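# Sand the guide coat off the board face

## Task

Remove the thin dark guide coat from the face of the board held in the stand by sanding; a few small specks left behind are acceptable, but cutting down through the primer underneath counts as failure.

## Robot and tools

Robot: one six-joint arm on a base near the origin, carrying a rotary sander. There is no gripper. Joints from base outward: shoulder pan, shoulder lift, elbow (straight at 0, range -3.142 to 3.142 rad), wrist 1, wrist 2, wrist 3 (the others range -6.283 to 6.283 rad). The sander's pad is 127 mm wide and points along the tool point's +z axis; the tool point is the center of the pad's face. A block juts about 11 cm off the last joint's axis toward the sander's -y and rotates with it, so watch its clearance.

Frames: every printed pose, velocity, target and camera pose is in the arm's base frame, which is almost level with the table frame (table frame: origin on the table top under the base, +z up, +y left when facing +x). Offsets use the base axes; rotations turn about the Hand target's position. Printed positions may be off by a few centimetres, more at long reach.

execute_actions(actions, cameras): actions is a list of actions; each action is a list of up to 15 rows, one row per 1/30 s step; a short action repeats its last row to fill 15 steps. Each row is 7 numbers, each in -1 to 1: dx, dy, dz, rx, ry, rz, run. The first six are an offset of the tool point from the Hand target as it stood when that action began (not from the previous row), along base axes; 1.0 equals 0.6 m or 180 degrees; rx, ry, rz form a single rotation vector. Repeating the same offset in a new action moves further again. An offset length above 1.0 is scaled back along its direction. run above 0.01 switches the sander on; anything else switches it off. The command persists between calls, even while you think, so finish with run 0. After switching off, the pad spins on for a second or two and still removes material. An empty actions list just reports state and images. cameras: list of names (cam_high, cam_low, cam_wrist); omitted, null or ["all"] gives all, [] gives none; a wrong name invalidates the call.

move(target, speed, blend, stop_force, zero, blocking, cameras): target is one 7-number row as above, or a list of up to 15 such rows; every row is an offset from the same starting Hand target. The path is straight, at least 0.5 s, and cut short past 10 s. speed is in m/s, 0.002 to 3.2 (default 0.25), rotation capped at twice that in rad/s; one value or one per target. blend, in metres, rounds corners of a list. stop_force, 4 to 120 N, ends the path when the wrist sensor feels that much extra push opposing motion (or 120 N any way); the arm then backs to just before and keeps pressing roughly that hard. Omit it when leaving a contact. It is unreliable when the move also rotates. zero (default true) re-zeros before the move; false keeps the earlier zero so steps into a contact accumulate. blocking=false returns after about 0.5 s while the move continues; not allowed with stop_force. In a list, give the same run value to every row. The run value is not awaited; switch it off in a later row or move. The result adds a "move:" line: done (within 3 mm and 2 degrees, says nothing about contact), off_target, moving, held, fault, plus limits (paced = pose clipped, held = steps withheld).

wait(seconds 0 to 10): lets time pass holding the last command. stop(): brakes a running move; the sander keeps running unless given run 0. zoom_image(camera, region [x0,y0,x1,y1] pixels, at most 504 by 504): closer view of the latest image. zero_wrist_force(): subtracts the current force/torque reading from later ones and resets the stop_force zero. finished_scene(scene): ends the current scene permanently; scene is its number (integer, 1 to 2).

Results: end_effector_position (m) and end_effector_quat_wxyz, velocities (omitted when joint velocities read within noise), Hand target (your last commanded pose after clipping; next offsets start from it), Tool commands, joint positions and torques (whole drive output, including gravity, noisy and offset). Wrist force and Wrist torque are in the tool's own axes: pressing shows negative force z; torque y positive means the pad's +x edge bears, torque x negative means the +y edge bears. A third line reports the peak force since last shown. The tool often settles short of the Hand target; resending (even zeros) or adding the missing offset closes the gap.

Control: orientation commands are clipped to 32 degrees from the measured one each step. Motion lags commands by about 0.09 s or 0.17 to 0.21 s; in fast setups commands stay within 70 mm of actual and fast motions overshoot. Keep paths away from the base to avoid posture flips. Wrist close to the first joint's axis can swing the whole arm.

Sanding: material comes off only where the pad presses, faster with more pressure and dwell. There is no force control and the foam barely gives, so keep the pad flat to the board face (check torque lines) and press lightly and evenly. Lingering or pressing hard risks cutting through primer. Approach slowly with a small stop_force.

Hazards: the arm is stiff; a target slightly beyond firm contact can trigger a fault. A fault (contact torque at a joint limit: 141 N m elbow, 50.7 N m wrists, 310 N m shoulders; or about 150 N external force) halts the arm for 10 s and turns the sander off. Avoid fast contacts and hitting the stand or table. Long stretched poses or pushing at unreachable poses heat motors; 85 °C brakes the arm for 30 to 60 s, sometimes without a prior MOTOR HOT warning.

Each tool is called after "Request:" as a command line: name --argument value for each argument, lists and objects as JSON in quotes; but a table of rows of numbers goes row by row, as --pt "numbers of a row", without its own name.

## Session

Request:
execute_actions --actions '[]'

Scene clock: 0.00 s.
end_effector_position=(+0.3929, +0.0712, +0.4904) end_effector_quat_wxyz=(+0.000, +0.707, +0.707, +0.000)
Joint positions: [-0.272 -2.14 2.06 -1.491 -1.571 -1.843]
Joint velocities: within noise
Joint torques (N m): no reading
Wrist force (N): no reading
Wrist torque (N m): no reading
Wrist force, peak (N): no reading
Hand target: +0.3929, +0.0712, +0.4904; +0.000, +0.707, +0.707, +0.000
Tool commands: tool/run=+0.0

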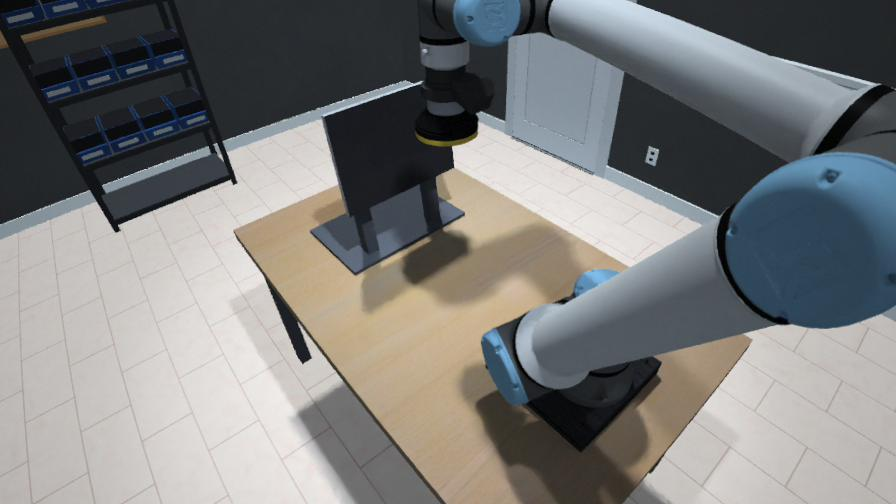

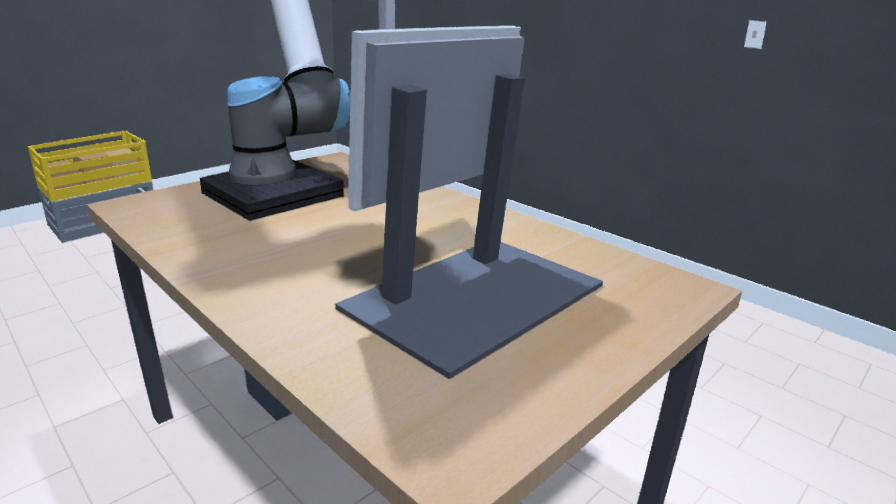

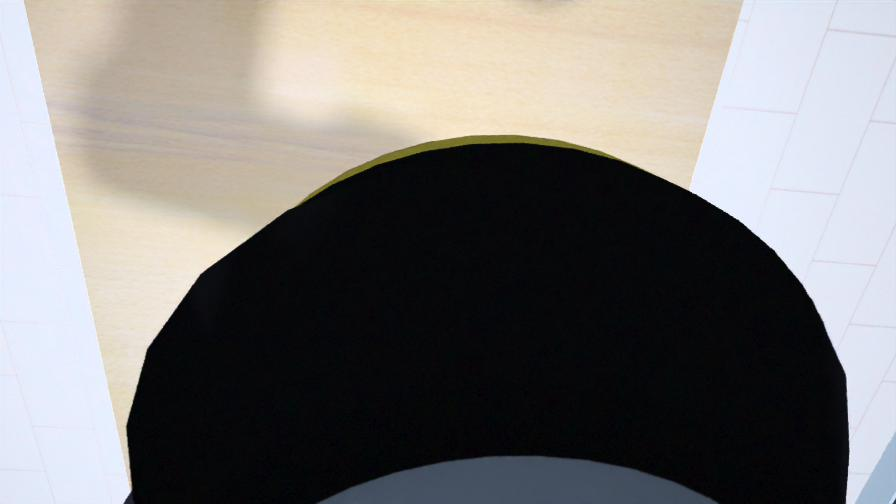

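Request:
zoom_image --camera "cam_high" --region '[290, 60, 500, 280]'

Request:
zoom_image --camera "cam_low" --region '[320, 10, 620, 390]'

Scaled by 2.291 from the camera's 896x504 image, which has a finer 1280x720 frame.

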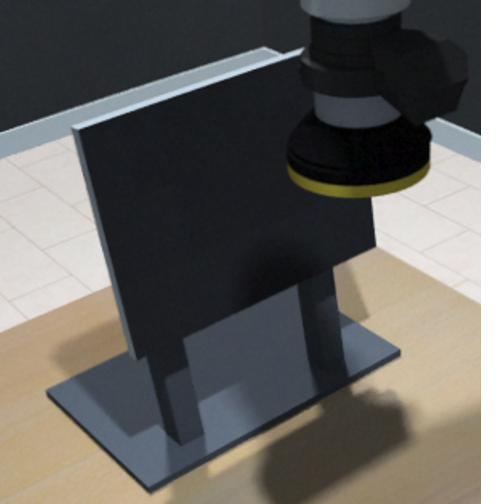

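Scaled by 1.326 from the camera's 896x504 image, which has a finer 1280x720 frame.

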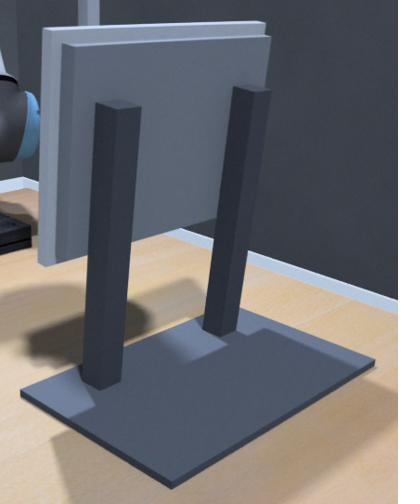

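Request:
move --target '[0.178, -0.2, -0.267, 0, -0.5, 0, 0]' --speed 0.4

Scene clock: 38.27 s.
end_effector_position=(+0.4997, -0.0488, +0.3302) end_effector_quat_wxyz=(+0.500, +0.500, +0.500, +0.500)
Joint positions: [-0.956 -1.358 2.835 -4.619 -0.615 -1.571]
Joint velocities: within noise
Joint torques (N m): [11.37 -10.91 -21.96 -5.2 -4 2.97]
Wrist force (N): [-0.5 2.4 -0.3]
Wrist torque (N m): [0.51 0.09 -0.11]
Wrist force, peak (N): [0.2 2.8 0.0]
Hand target: +0.4997, -0.0488, +0.3302; +0.500, +0.500, +0.500, +0.500
Off the commanded pose: 0.000 m, 0 deg.
move: done
camera_calibration:
cam_wrist: T_world_to_cam=[[0.00902071, 0.998672, -0.0507251, 0.0710577], [-0.365645, 0.0505085, 0.929383, -0.080932], [0.930711, 0.0101637, 0.365615, -0.47932], [0, 0, 0, 1]] pos_world=[0.415875, -0.0620039, 0.254068]

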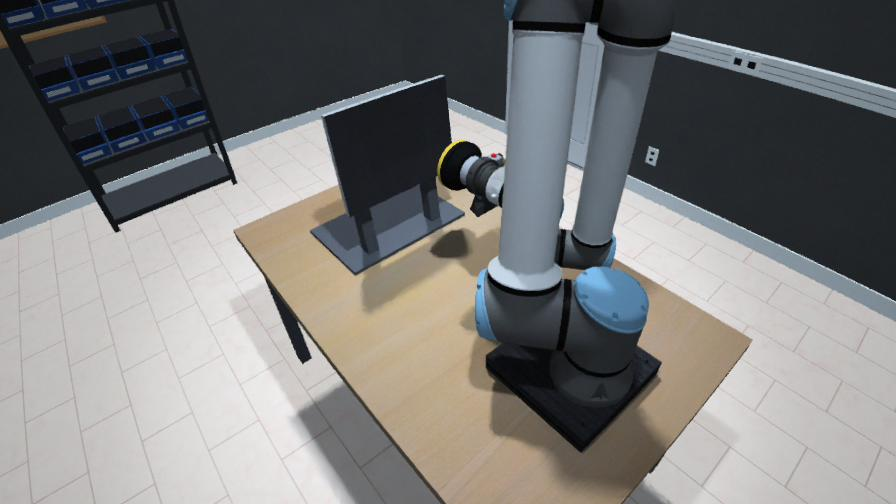

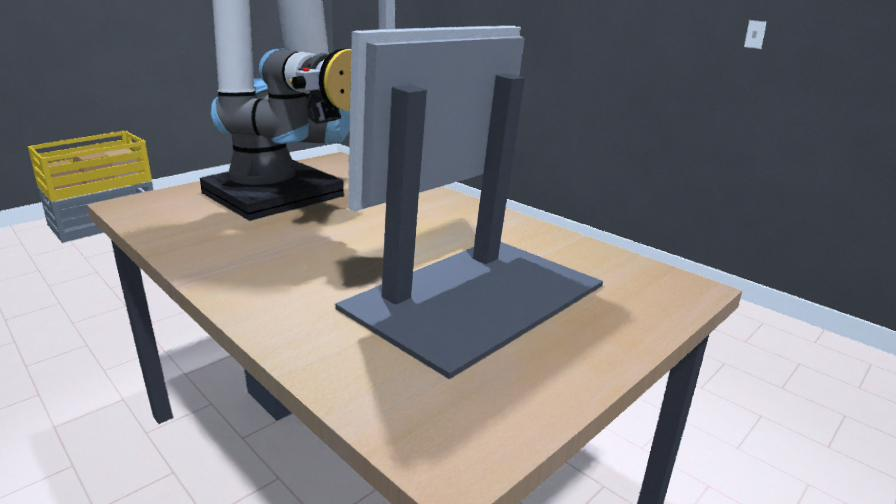

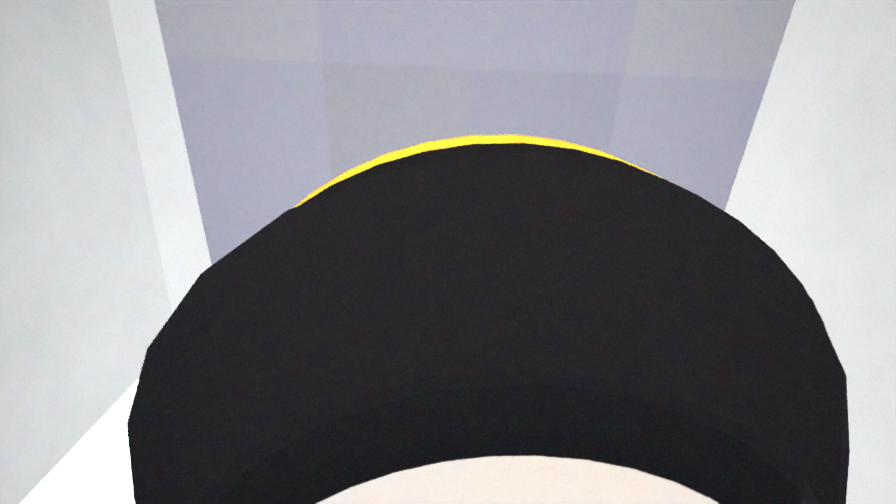

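Request:
move --target '[0.333, 0.23, -0.134, 0, 0.031, 0, 0]' --speed 0.25

Request:
move --target '[0.15, 0, 0, 0, 0, 0, 0]' --speed 0.02 --stop_force 6

Scene clock: 53.97 s.
end_effector_position=(+0.6993, +0.0891, +0.2499) end_effector_quat_wxyz=(+0.475, +0.524, +0.524, +0.475)
Joint positions: [-0.195 -1.061 2.435 -4.416 -1.377 -1.59]
Joint velocities: within noise
Joint torques (N m): [14.14 -42.87 -29.5 -2.34 -3.79 3.21]
Wrist force (N): [-0.5 2.2 0.2]
Wrist torque (N m): [0.45 0.11 -0.14]
Wrist force, peak (N): [-1.9 2.9 -1.5]
Hand target: +0.6995, +0.0892, +0.2498; +0.475, +0.524, +0.524, +0.475
Off the commanded pose: 0.000 m, 0 deg.
move: done
camera_calibration:
cam_wrist: T_world_to_cam=[[0.00396464, 0.998671, -0.051388, -0.0688487], [-0.273843, 0.0505083, 0.960447, -0.01211], [0.961766, 0.0102644, 0.273679, -0.635926], [0, 0, 0, 1]] pos_world=[0.608569, 0.0758963, 0.182133]

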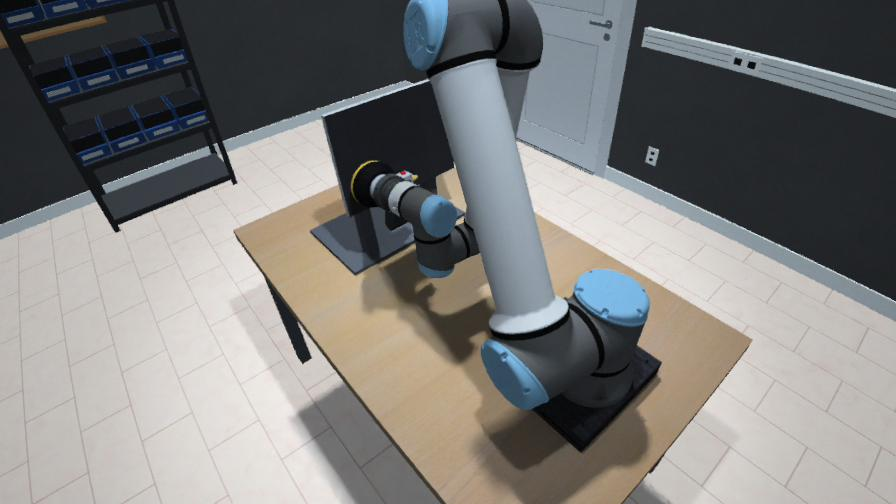

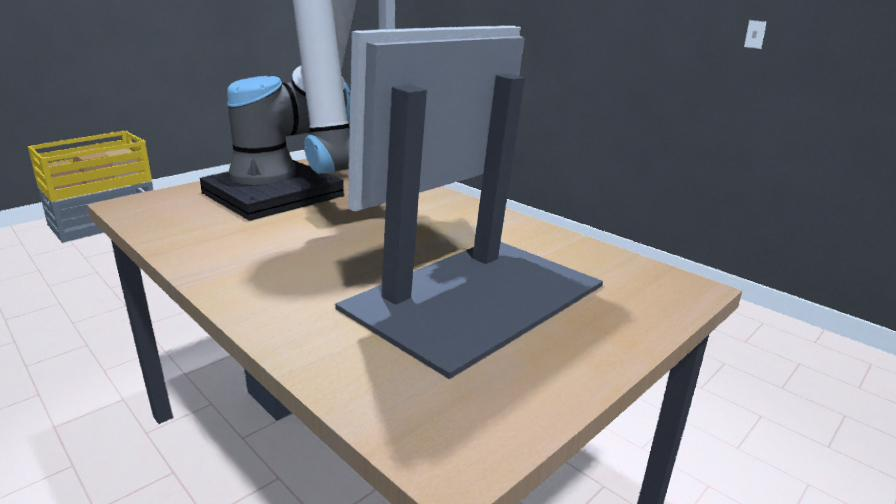

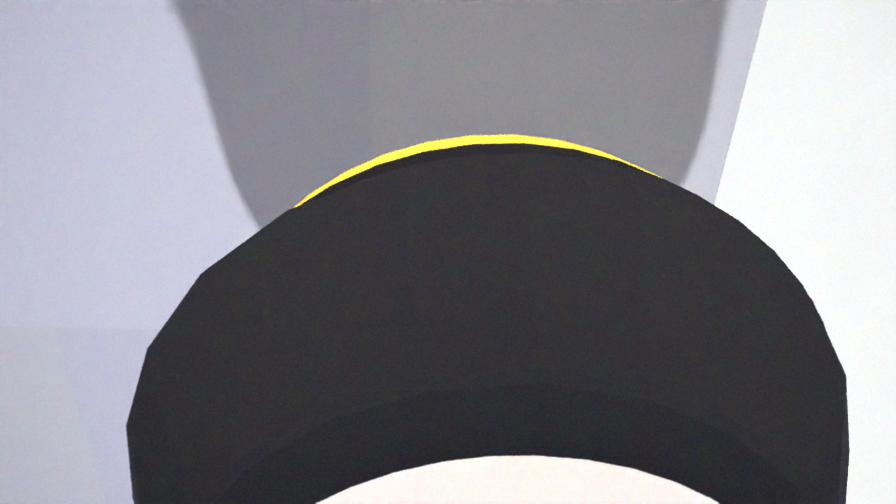

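Scene clock: 57.23 s.
end_effector_position=(+0.7392, +0.0892, +0.2498) end_effector_quat_wxyz=(+0.475, +0.524, +0.524, +0.475)
Joint positions: [-0.178 -1.039 2.358 -4.362 -1.394 -1.588]
Joint velocities: within noise
Joint torques (N m): [-12.8 -83.95 -7.15 -6.85 4.36 -0.01]
Wrist force (N): [-0.6 2.7 -5.2]
Wrist torque (N m): [0.43 -0.18 -0.14]
Wrist force, peak (N): [-1.2 1.6 -19.8]
Hand target: +0.7392, +0.0892, +0.2498; +0.475, +0.524, +0.524, +0.475 (not the last commanded pose)
Off the commanded pose: 0.050 m, 0 deg.
move: contact
camera_calibration:
cam_wrist: T_world_to_cam=[[0.00415682, 0.998673, -0.0513338, -0.0692407], [-0.273833, 0.0505089, 0.96045, -0.00122293], [0.961768, 0.0100645, 0.27368, -0.674191], [0, 0, 0, 1]] pos_world=[0.648369, 0.075996, 0.182133]

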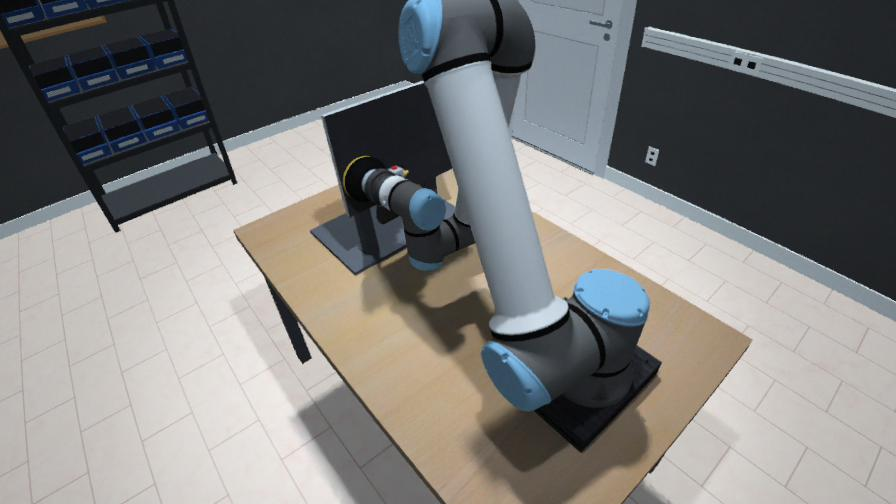

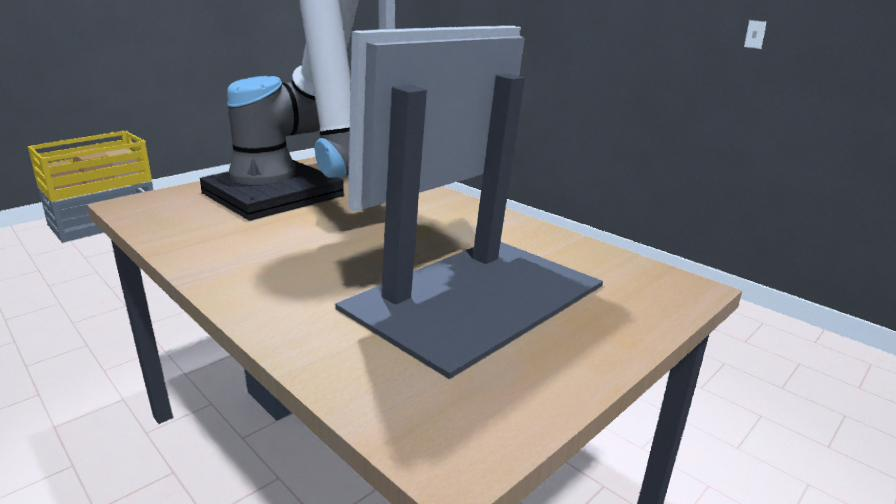

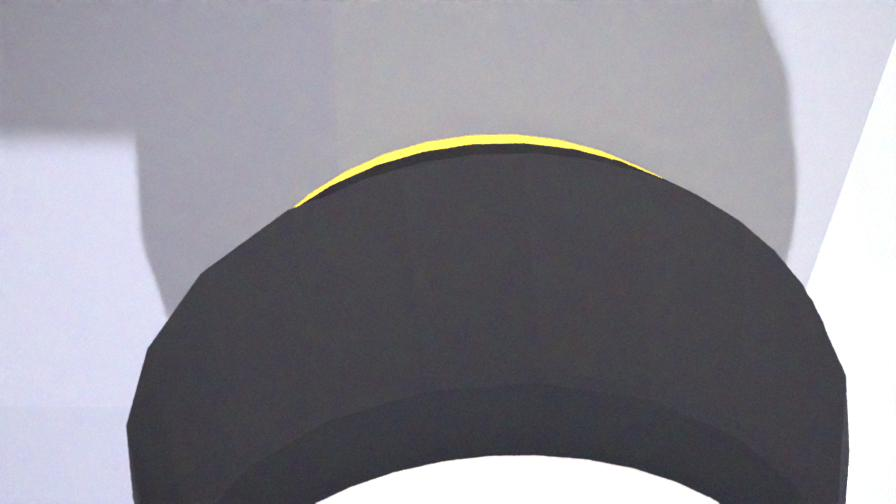

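Request:
move --pt "-0.06 0 0 0 0 0 0" --pt "-0.07 -0.45 0 0 0 0 0" --speed 0.25 --blend '[0.005,0]' --cameras '[]'

Request:
move --target '[0.15, 0, 0, 0, 0, 0, 0]' --speed 0.015 --stop_force 5 --cameras '[]'

Request:
move --pt "-0.02 0 0 0 0 0 0" --pt "-0.02 0 0.23 0 0 0 0" --speed 0.2 --blend '[0.005,0]' --cameras '[]'

Request:
move --target '[0.15, 0, 0, 0, 0, 0, 0]' --speed 0.015 --stop_force 5 --cameras '[]'

Scene clock: 67.73 s.
end_effector_position=(+0.6972, -0.1806, +0.2498) end_effector_quat_wxyz=(+0.475, +0.524, +0.524, +0.475)
Joint positions: [-0.755 -1.051 2.395 -4.352 -0.821 -1.662]
Joint velocities: within noise
Joint torques (N m): [-11.3 -46.98 -29.43 -1.47 4.43 -3.66]
Wrist force (N): [-0.8 2.5 0.6]
Wrist torque (N m): [0.49 0.08 -0.14]
Wrist force, peak (N): [-0.9 2.9 -5.4]
Hand target: +0.6972, -0.1808, +0.2498; +0.475, +0.524, +0.524, +0.475
Off the commanded pose: 0.000 m, 0 deg.
move: done
No camera images: "cameras" was empty.

Scene clock: 71.40 s.
end_effector_position=(+0.7330, -0.1808, +0.2498) end_effector_quat_wxyz=(+0.475, +0.524, +0.524, +0.475)
Joint positions: [-0.704 -1.03 2.328 -4.312 -0.871 -1.653]
Joint velocities: within noise
Joint torques (N m): [-11.6 -80.61 -6.14 -6.05 4.23 -2.89]
Wrist force (N): [-0.6 2.1 -4.4]
Wrist torque (N m): [0.41 -0.05 -0.18]
Wrist force, peak (N): [-0.4 1.5 -13.5]
Hand target: +0.7330, -0.1808, +0.2498; +0.475, +0.524, +0.524, +0.475 (not the last commanded pose)
Off the commanded pose: 0.054 m, 0 deg.
move: contact
No camera images: "cameras" was empty.

Scene clock: 72.97 s.
end_effector_position=(+0.7210, -0.1808, +0.3877) end_effector_quat_wxyz=(+0.475, +0.524, +0.524, +0.475)
Joint positions: [-0.72 -1.324 2.327 -4.015 -0.855 -1.656]
Joint velocities: within noise
Joint torques (N m): [-15.61 -70.34 -48.03 -1.62 4.28 -3.8]
Wrist force (N): [-1.0 2.2 0.1]
Wrist torque (N m): [0.49 0.14 -0.16]
Wrist force, peak (N): [-0.3 2.1 -4.3]
Hand target: +0.7210, -0.1808, +0.3878; +0.475, +0.524, +0.524, +0.475
Off the commanded pose: 0.000 m, 0 deg.
move: done
No camera images: "cameras" was empty.

Scene clock: 75.87 s.
end_effector_position=(+0.7453, -0.1808, +0.3878) end_effector_quat_wxyz=(+0.475, +0.524, +0.524, +0.475)
Joint positions: [-0.688 -1.295 2.282 -4.003 -0.887 -1.65]
Joint velocities: within noise
Joint torques (N m): [-10.8 -70.16 -20.96 -6.28 3.73 -3.2]
Wrist force (N): [-0.5 2.5 -4.9]
Wrist torque (N m): [0.43 -0.10 -0.18]
Wrist force, peak (N): [-1.2 1.3 -14.9]
Hand target: +0.7453, -0.1808, +0.3878; +0.475, +0.524, +0.524, +0.475 (not the last commanded pose)
Off the commanded pose: 0.066 m, 0 deg.
move: contact
No camera images: "cameras" was empty.

Request:
move --pt "-0.02 0 0 0 -0.0027 -0.0073 0" --pt "-0.02 0.45 0 0 -0.0027 -0.0073 0" --speed 0.2 --blend '[0.005,0]' --cameras '[]'

Request:
move --target '[0.15, 0, 0, 0, 0, 0, 0]' --speed 0.01 --stop_force 5

Scene clock: 84.57 s.
end_effector_position=(+0.7333, +0.0891, +0.3878) end_effector_quat_wxyz=(+0.483, +0.528, +0.516, +0.472)
Joint positions: [-0.168 -1.33 2.343 -4.065 -1.426 -1.584]
Joint velocities: within noise
Joint torques (N m): [15.08 -40.76 -48.49 -1.89 -4.73 3.45]
Wrist force (N): [-0.8 2.7 0.7]
Wrist torque (N m): [0.54 0.19 -0.13]
Wrist force, peak (N): [-0.7 2.7 -5.1]
Hand target: +0.7333, +0.0892, +0.3878; +0.483, +0.528, +0.516, +0.472
Off the commanded pose: 0.000 m, 0 deg.
move: done
No camera images: "cameras" was empty.

Scene clock: 87.73 s.
end_effector_position=(+0.7521, +0.0892, +0.3878) end_effector_quat_wxyz=(+0.483, +0.528, +0.516, +0.472)
Joint positions: [-0.161 -1.306 2.307 -4.053 -1.433 -1.583]
Joint velocities: within noise
Joint torques (N m): [-10.66 -69.01 -20.55 -6.04 2.73 1.62]
Wrist force (N): [-1.3 4.7 -3.6]
Wrist torque (N m): [0.54 0.19 -0.16]
Wrist force, peak (N): [-2.1 2.1 -18.4]
Hand target: +0.7521, +0.0892, +0.3878; +0.483, +0.528, +0.516, +0.472 (not the last commanded pose)
Off the commanded pose: 0.071 m, 0 deg.
move: contact
camera_calibration:
cam_wrist: T_world_to_cam=[[0.0274409, 0.998312, -0.0511956, -0.0798164], [-0.280683, 0.0568495, 0.958115, -0.124733], [0.959408, -0.0119218, 0.281769, -0.723746], [0, 0, 0, 1]] pos_world=[0.661547, 0.0781443, 0.319352]

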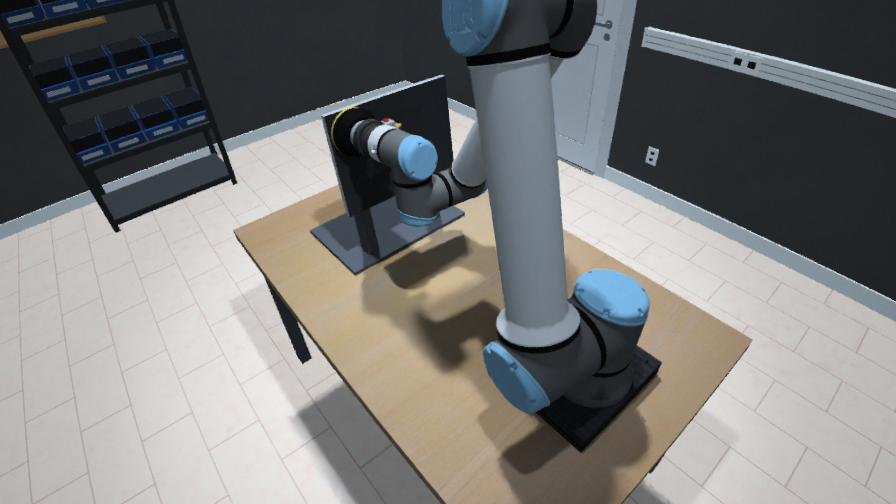

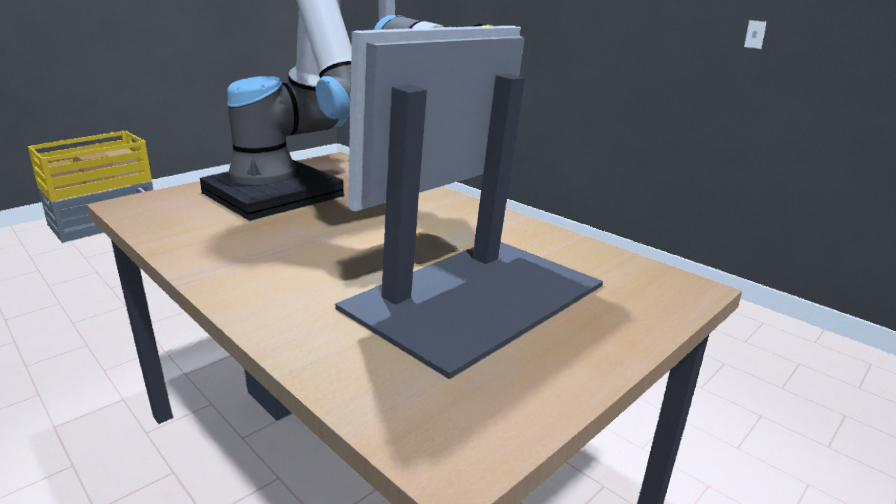

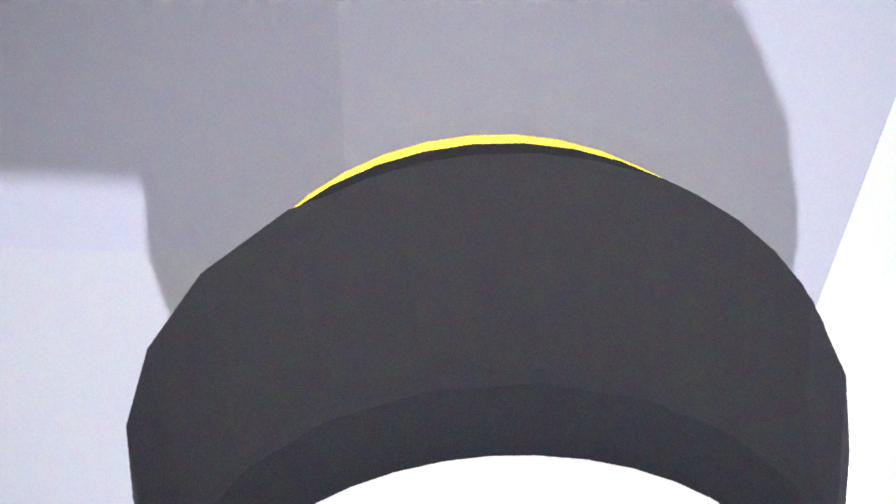

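Request:
move --target '[0.0006, 0, 0, 0, 0, 0, 0]' --speed 0.01 --cameras '[]'

Request:
move --target '[0.0006, 0, 0, 0, 0, 0, 0]' --speed 0.01 --cameras '[]'

Scene clock: 95.80 s.
end_effector_position=(+0.7524, +0.0892, +0.3879) end_effector_quat_wxyz=(+0.483, +0.528, +0.516, +0.472)
Joint positions: [-0.161 -1.306 2.307 -4.053 -1.433 -1.583]
Joint velocities: within noise
Joint torques (N m): [11.73 -38.09 -53.92 -0.96 -2.74 -1.68]
Wrist force (N): [-0.5 1.3 -14.8]
Wrist torque (N m): [0.56 0.25 -0.16]
Wrist force, peak (N): [-0.5 1.3 -14.8]
Hand target: +0.7524, +0.0892, +0.3878; +0.483, +0.528, +0.516, +0.472
Off the commanded pose: 0.000 m, 0 deg.
move: done
No camera images: "cameras" was empty.

Scene clock: 96.50 s.
end_effector_position=(+0.7528, +0.0892, +0.3878) end_effector_quat_wxyz=(+0.483, +0.528, +0.516, +0.472)
Joint positions: [-0.161 -1.305 2.306 -4.052 -1.433 -1.583]
Joint velocities: within noise
Joint torques (N m): [13.46 -34.26 -60.96 1.57 -3.82 -0.57]
Wrist force (N): [-3.0 0.9 -32.7]
Wrist torque (N m): [0.60 0.34 -0.17]
Wrist force, peak (N): [-3.0 0.9 -32.7]
Hand target: +0.7528, +0.0892, +0.3878; +0.483, +0.528, +0.516, +0.472
Off the commanded pose: 0.000 m, 0 deg.
move: done
No camera images: "cameras" was empty.

Request:
execute_actions --actions '[[[-0.005,0,0,0,0,0,0]]]' --cameras '["cam_high","cam_low"]'

Request:
zoom_image --camera "cam_high" --region '[310, 60, 470, 260]'

Request:
zoom_image --camera "cam_low" --region '[330, 10, 550, 230]'

Scene clock: 112.87 s.
end_effector_position=(+0.7498, +0.0892, +0.3878) end_effector_quat_wxyz=(+0.483, +0.528, +0.516, +0.472)
Joint positions: [-0.162 -1.309 2.311 -4.054 -1.432 -1.583]
Joint velocities: within noise
Joint torques (N m): [-11.47 -69.54 -19.36 -7.63 4.11 -2.49]
Wrist force (N): [-0.8 2.7 0.4]
Wrist torque (N m): [0.51 0.18 -0.17]
Wrist force, peak (N): [-3.7 0.4 -35.5]
Hand target: +0.7498, +0.0892, +0.3878; +0.483, +0.528, +0.516, +0.472
Off the commanded pose: 0.000 m, 0 deg.
Images, in order (width x height): cam_high 896x504, cam_low 896x504.

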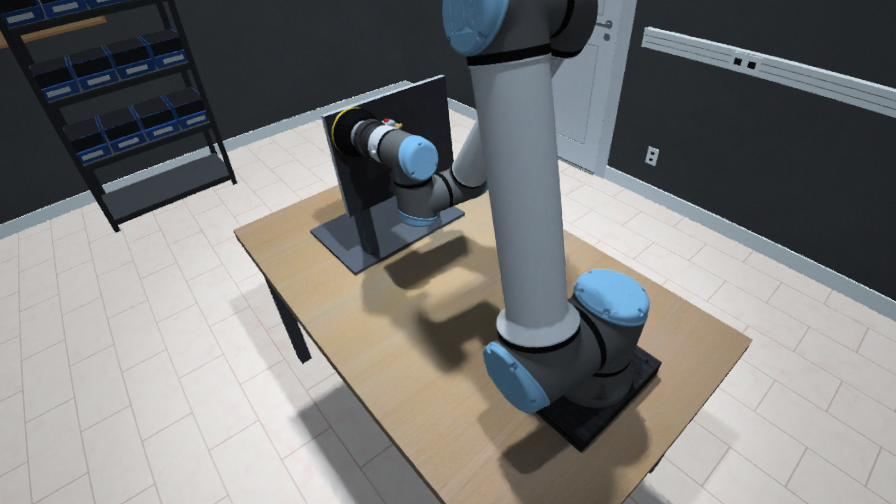

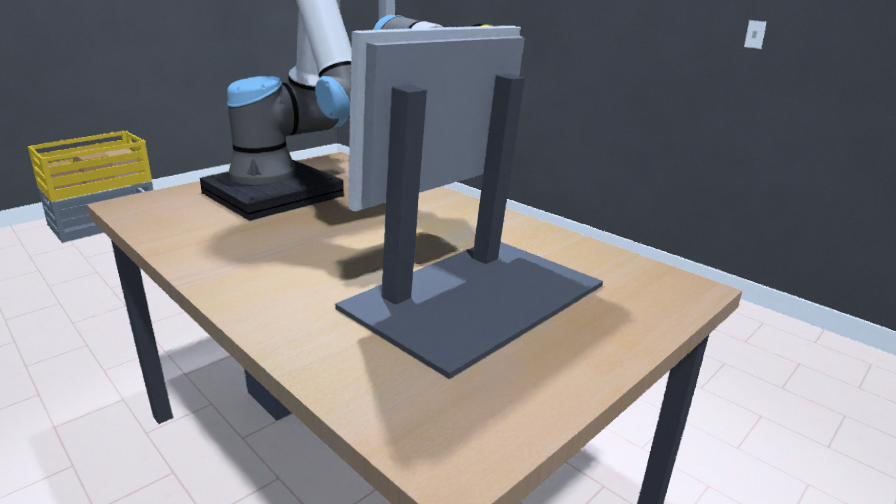

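Scaled by 2.520 from the camera's 896x504 image, which has a finer 1280x720 frame.

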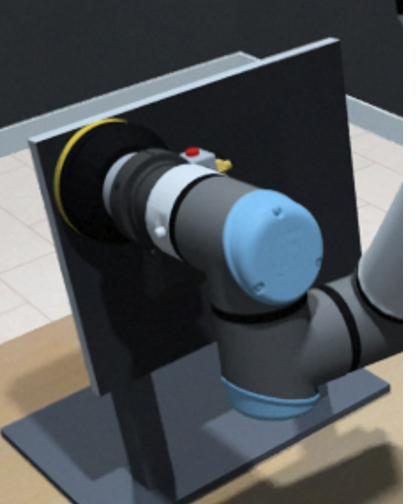

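Scaled by 2.291 from the camera's 896x504 image, which has a finer 1280x720 frame.

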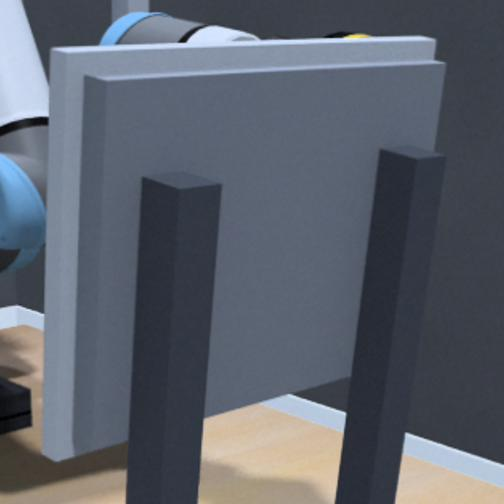

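Request:
move --target '[-0.013, 0.018, -0.1347, 0, 0, 0, 0]' --speed 0.1 --cameras '[]'

Request:
move --target '[0.05, 0, 0, 0, 0, 0, 0]' --speed 0.004 --stop_force 5 --cameras '[]'

Request:
move --target '[0.0003, 0, 0, 0, 0, 0, 0]' --speed 0.01 --cameras '[]'

Request:
move --target '[-0.005, -0.467, 0, 0, 0, 0, 0]' --speed 0.1 --cameras '[]'

Request:
move --target '[0.05, 0, 0, 0, 0, 0, 0]' --speed 0.004 --stop_force 5 --cameras '[]'

Request:
move --target '[0.0003, 0, 0, 0, 0, 0, 0]' --speed 0.01 --cameras '[]'

Scene clock: 133.33 s.
end_effector_position=(+0.7420, +0.1000, +0.3072) end_effector_quat_wxyz=(+0.483, +0.528, +0.516, +0.472)
Joint positions: [-0.142 -1.154 2.344 -4.243 -1.452 -1.581]
Joint velocities: within noise
Joint torques (N m): [15.54 -46.33 -10.58 -7.47 -4.23 2.92]
Wrist force (N): [-0.3 2.5 0.2]
Wrist torque (N m): [0.54 0.09 -0.14]
Wrist force, peak (N): [-1.5 3.8 0.4]
Hand target: +0.7420, +0.1000, +0.3070; +0.483, +0.528, +0.516, +0.472
Off the commanded pose: 0.000 m, 0 deg.
move: done
No camera images: "cameras" was empty.

Scene clock: 134.83 s.
end_effector_position=(+0.7453, +0.1000, +0.3070) end_effector_quat_wxyz=(+0.483, +0.528, +0.516, +0.472)
Joint positions: [-0.141 -1.15 2.338 -4.24 -1.453 -1.581]
Joint velocities: within noise
Joint torques (N m): [1.47 -67.63 -14.86 -4.89 -2 3.03]
Wrist force (N): [-1.0 2.0 -9.9]
Wrist torque (N m): [0.51 0.14 -0.15]
Wrist force, peak (N): [-1.2 2.4 -10.0]
Hand target: +0.7452, +0.1000, +0.3070; +0.483, +0.528, +0.516, +0.472 (not the last commanded pose)
Off the commanded pose: 0.027 m, 0 deg.
move: contact
No camera images: "cameras" was empty.

Scene clock: 135.53 s.
end_effector_position=(+0.7452, +0.1000, +0.3070) end_effector_quat_wxyz=(+0.483, +0.528, +0.516, +0.472)
Joint positions: [-0.141 -1.15 2.338 -4.24 -1.453 -1.581]
Joint velocities: within noise
Joint torques (N m): [5.32 -56.9 -40.38 -1.53 -0.55 2.58]
Wrist force (N): [-1.4 3.9 -7.8]
Wrist torque (N m): [0.54 0.19 -0.14]
Wrist force, peak (N): [-0.8 2.3 -9.9]
Hand target: +0.7454, +0.1000, +0.3070; +0.483, +0.528, +0.516, +0.472
Off the commanded pose: 0.000 m, 0 deg.
move: done
No camera images: "cameras" was empty.

Scene clock: 148.17 s.
end_effector_position=(+0.7407, -0.1361, +0.3073) end_effector_quat_wxyz=(+0.487, +0.529, +0.513, +0.469)
Joint positions: [-0.606 -1.15 2.339 -4.231 -1.001 -1.629]
Joint velocities: within noise
Joint torques (N m): [4.62 -61.41 -25.15 -3.72 -0.14 -0.03]
Wrist force (N): [-14.9 0.0 -46.9]
Wrist torque (N m): [0.85 1.06 -0.14]
Wrist force, peak (N): [-56.0 6.5 -140.6]
Hand target: +0.7407, -0.1361, +0.3073; +0.487, +0.529, +0.513, +0.469 (not the last commanded pose)
Tool commands: tool/run=+0.0
Off the commanded pose: 0.044 m, 1 deg.
FORCE FAULT: contact force on the arm reached its limit, and the arm stopped for 10 seconds. The contact can be on any part of the arm, not only on its tool. That time counts as 20 of the actions that you can send in this scene. The arm's remaining commands of this call were not run. During the stop the arm's controller moved it back a little. The arm's target is now where it stood when the stop ended, not its last command. The arm accepts commands again.
move: fault
No camera images: "cameras" was empty.

not run: an earlier result of this reply reported a stop or a fault. Calls in your next reply go to the robot.

not run: an earlier result of this reply reported a stop or a fault. Calls in your next reply go to the robot.

Request:
move --target '[-0.025, 0, 0, 0.0011, 0.0009, 0.0035, 0]' --speed 0.05 --cameras '["cam_high"]'

Scene clock: 155.97 s.
end_effector_position=(+0.7259, -0.1361, +0.3073) end_effector_quat_wxyz=(+0.483, +0.527, +0.515, +0.472)
Joint positions: [-0.629 -1.164 2.367 -4.238 -0.967 -1.632]
Joint velocities: within noise
Joint torques (N m): [-15.82 -72.54 -8.84 -7.15 3.8 -2.94]
Wrist force (N): [-0.9 2.7 0.8]
Wrist torque (N m): [0.54 0.12 -0.16]
Wrist force, peak (N): [-14.7 0.2 -47.0]
Hand target: +0.7257, -0.1361, +0.3073; +0.483, +0.527, +0.515, +0.472
Off the commanded pose: 0.000 m, 0 deg.
move: done
Images, in order (width x height): cam_high 896x504.

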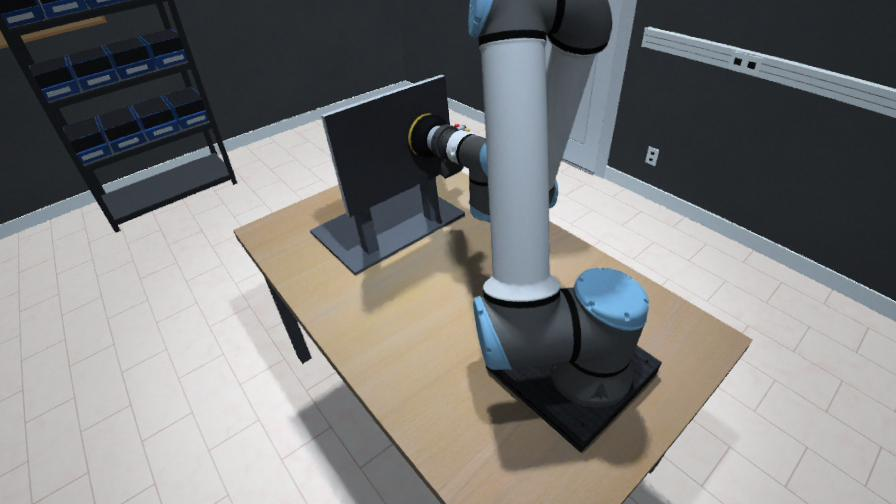

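Request:
move --target '[0.019, -0.123, 0, 0, 0, 0, 0]' --speed 0.1 --cameras '[]'

Request:
move --target '[0.05, 0, 0, 0, 0, 0, 0]' --speed 0.004 --stop_force 5 --cameras '[]'

Request:
move --target '[0.0005, 0, 0, 0, 0, 0, 0]' --speed 0.01 --cameras '[]'

Scene clock: 161.20 s.
end_effector_position=(+0.7370, -0.2096, +0.3073) end_effector_quat_wxyz=(+0.483, +0.527, +0.515, +0.472)
Joint positions: [-0.734 -1.134 2.301 -4.193 -0.863 -1.646]
Joint velocities: within noise
Joint torques (N m): [-16.06 -47.05 -39.33 -1.31 5.01 -3.62]
Wrist force (N): [-0.7 2.5 0.1]
Wrist torque (N m): [0.53 0.05 -0.17]
Wrist force, peak (N): [-1.0 3.2 0.7]
Hand target: +0.7371, -0.2099, +0.3073; +0.483, +0.527, +0.515, +0.472
Off the commanded pose: 0.000 m, 0 deg.
move: done
No camera images: "cameras" was empty.

Scene clock: 162.17 s.
end_effector_position=(+0.7383, -0.2100, +0.3074) end_effector_quat_wxyz=(+0.483, +0.527, +0.516, +0.472)
Joint positions: [-0.733 -1.133 2.299 -4.192 -0.864 -1.646]
Joint velocities: within noise
Joint torques (N m): [-12.91 -70.26 -14.24 -4.32 2.32 0.63]
Wrist force (N): [0.5 2.3 -9.6]
Wrist torque (N m): [0.60 0.21 -0.17]
Wrist force, peak (N): [-0.9 2.0 -10.3]
Hand target: +0.7382, -0.2100, +0.3073; +0.483, +0.527, +0.516, +0.472 (not the last commanded pose)
Off the commanded pose: 0.029 m, 0 deg.
move: contact
No camera images: "cameras" was empty.

Scene clock: 162.87 s.
end_effector_position=(+0.7384, -0.2100, +0.3073) end_effector_quat_wxyz=(+0.483, +0.527, +0.516, +0.472)
Joint positions: [-0.733 -1.133 2.299 -4.192 -0.864 -1.646]
Joint velocities: within noise
Joint torques (N m): [17.26 -47.67 -43.98 -0.33 -4.34 -1.46]
Wrist force (N): [-1.6 1.8 -12.3]
Wrist torque (N m): [0.62 0.27 -0.17]
Wrist force, peak (N): [-1.6 1.8 -12.3]
Hand target: +0.7385, -0.2100, +0.3073; +0.483, +0.527, +0.516, +0.472
Off the commanded pose: 0.000 m, 0 deg.
move: done
No camera images: "cameras" was empty.

Request:
move --pt "0.0003 0 0 0 0 0.0003 1" --pt "0.0133 0.5667 0 0 0 0.0003 1" --pt "-0.06 0.5667 0 0 0 0.0003 0" --speed '[0.01, 0.05, 0.1]'

Request:
zoom_image --camera "cam_high" --region '[310, 60, 470, 260]'

Scene clock: 181.47 s.
end_effector_position=(+0.7025, +0.1300, +0.3073) end_effector_quat_wxyz=(+0.483, +0.527, +0.516, +0.472)
Joint positions: [-0.087 -1.181 2.404 -4.277 -1.506 -1.577]
Joint velocities: within noise
Joint torques (N m): [-15.02 -70.74 -9.68 -6.89 2.56 -3.33]
Wrist force (N): [-0.6 2.3 0.2]
Wrist torque (N m): [0.48 0.08 -0.09]
Wrist force, peak (N): [-1.1 2.7 -29.4]
Hand target: +0.7025, +0.1301, +0.3073; +0.483, +0.527, +0.516, +0.472
Off the commanded pose: 0.000 m, 0 deg.
move: done
camera_calibration:
cam_wrist: T_world_to_cam=[[0.0265408, 0.998307, -0.0517546, -0.122531], [-0.282042, 0.0571477, 0.957699, -0.0628232], [0.959035, -0.0108211, 0.283081, -0.653282], [0, 0, 0, 1]] pos_world=[0.612054, 0.118845, 0.238756]

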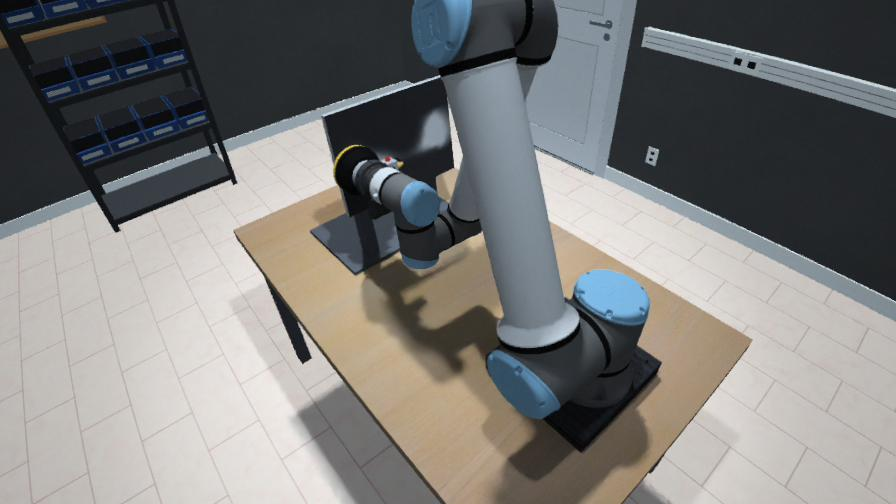

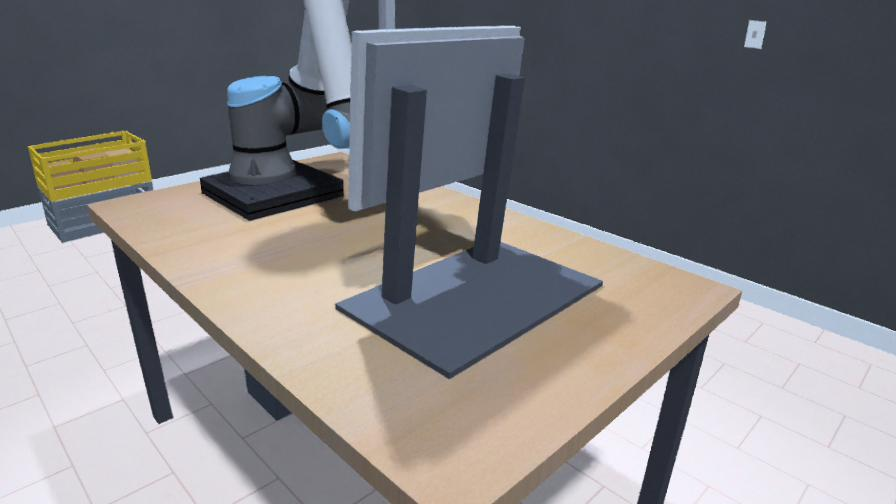

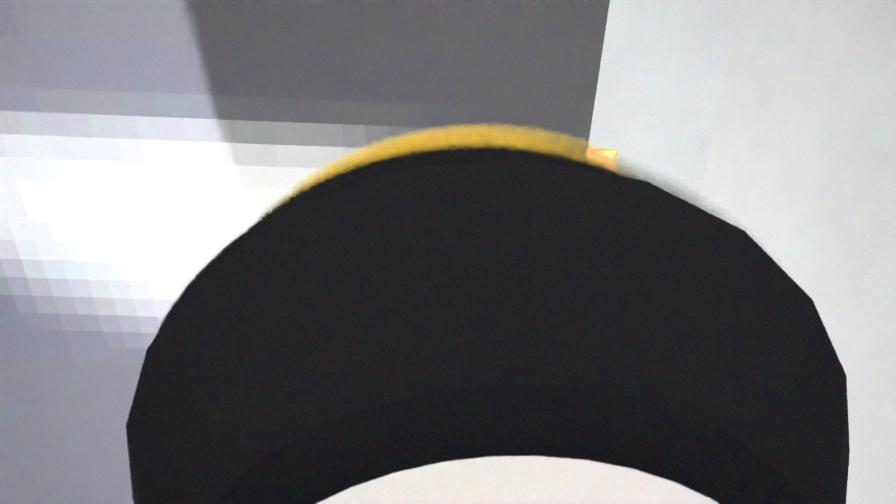

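Scaled by 2.520 from the camera's 896x504 image, which has a finer 1280x720 frame.

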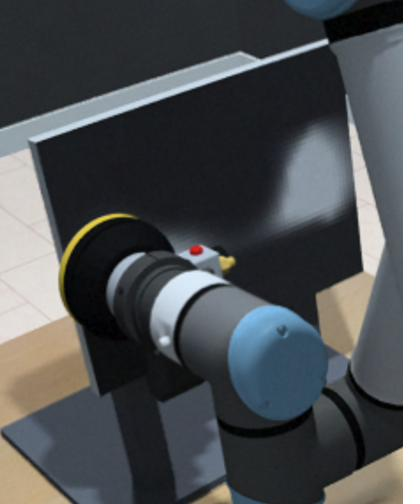

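Request:
move --target '[-0.338, -0.33, 0, 0, 0, 0, 0]' --speed 0.4 --cameras '["cam_high","cam_wrist"]'

Request:
zoom_image --camera "cam_high" --region '[310, 60, 470, 240]'

Scene clock: 189.57 s.
end_effector_position=(+0.4997, -0.0679, +0.3073) end_effector_quat_wxyz=(+0.483, +0.527, +0.516, +0.472)
Joint positions: [-0.992 -1.367 2.858 -4.479 -0.606 -1.698]
Joint velocities: within noise
Joint torques (N m): [-12.77 -43.75 7.56 -0.71 4.53 -3.11]
Wrist force (N): [-0.4 2.6 0.0]
Wrist torque (N m): [0.49 0.05 -0.11]
Wrist force, peak (N): [1.7 2.9 2.7]
Hand target: +0.4997, -0.0679, +0.3073; +0.483, +0.527, +0.516, +0.472
Off the commanded pose: 0.000 m, 0 deg.
move: done
camera_calibration:
cam_wrist: T_world_to_cam=[[0.026765, 0.998299, -0.0517903, 0.080433], [-0.282121, 0.0572463, 0.957669, -0.108659], [0.959005, -0.0110209, 0.283174, -0.460958], [0, 0, 0, 1]] pos_world=[0.409254, -0.079156, 0.238756]
Images, in order (width x height): cam_high 896x504, cam_wrist 896x504.

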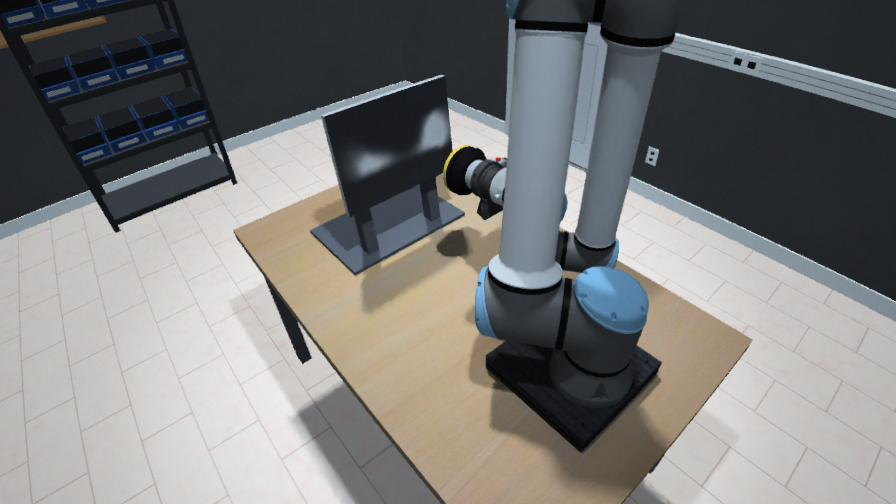

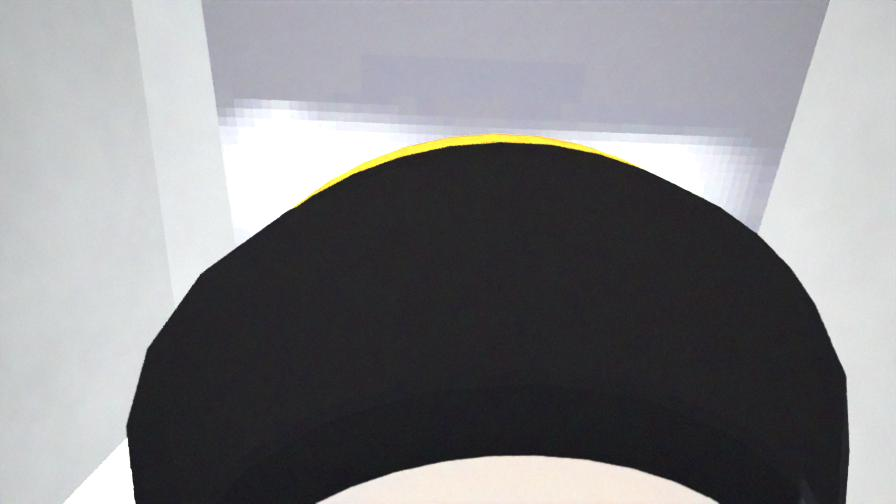

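Scaled by 2.800 from the camera's 896x504 image, which has a finer 1280x720 frame.

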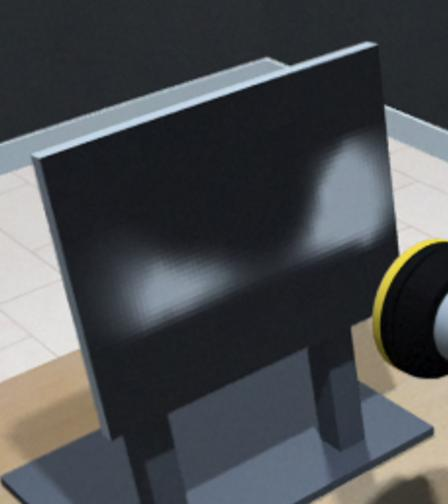

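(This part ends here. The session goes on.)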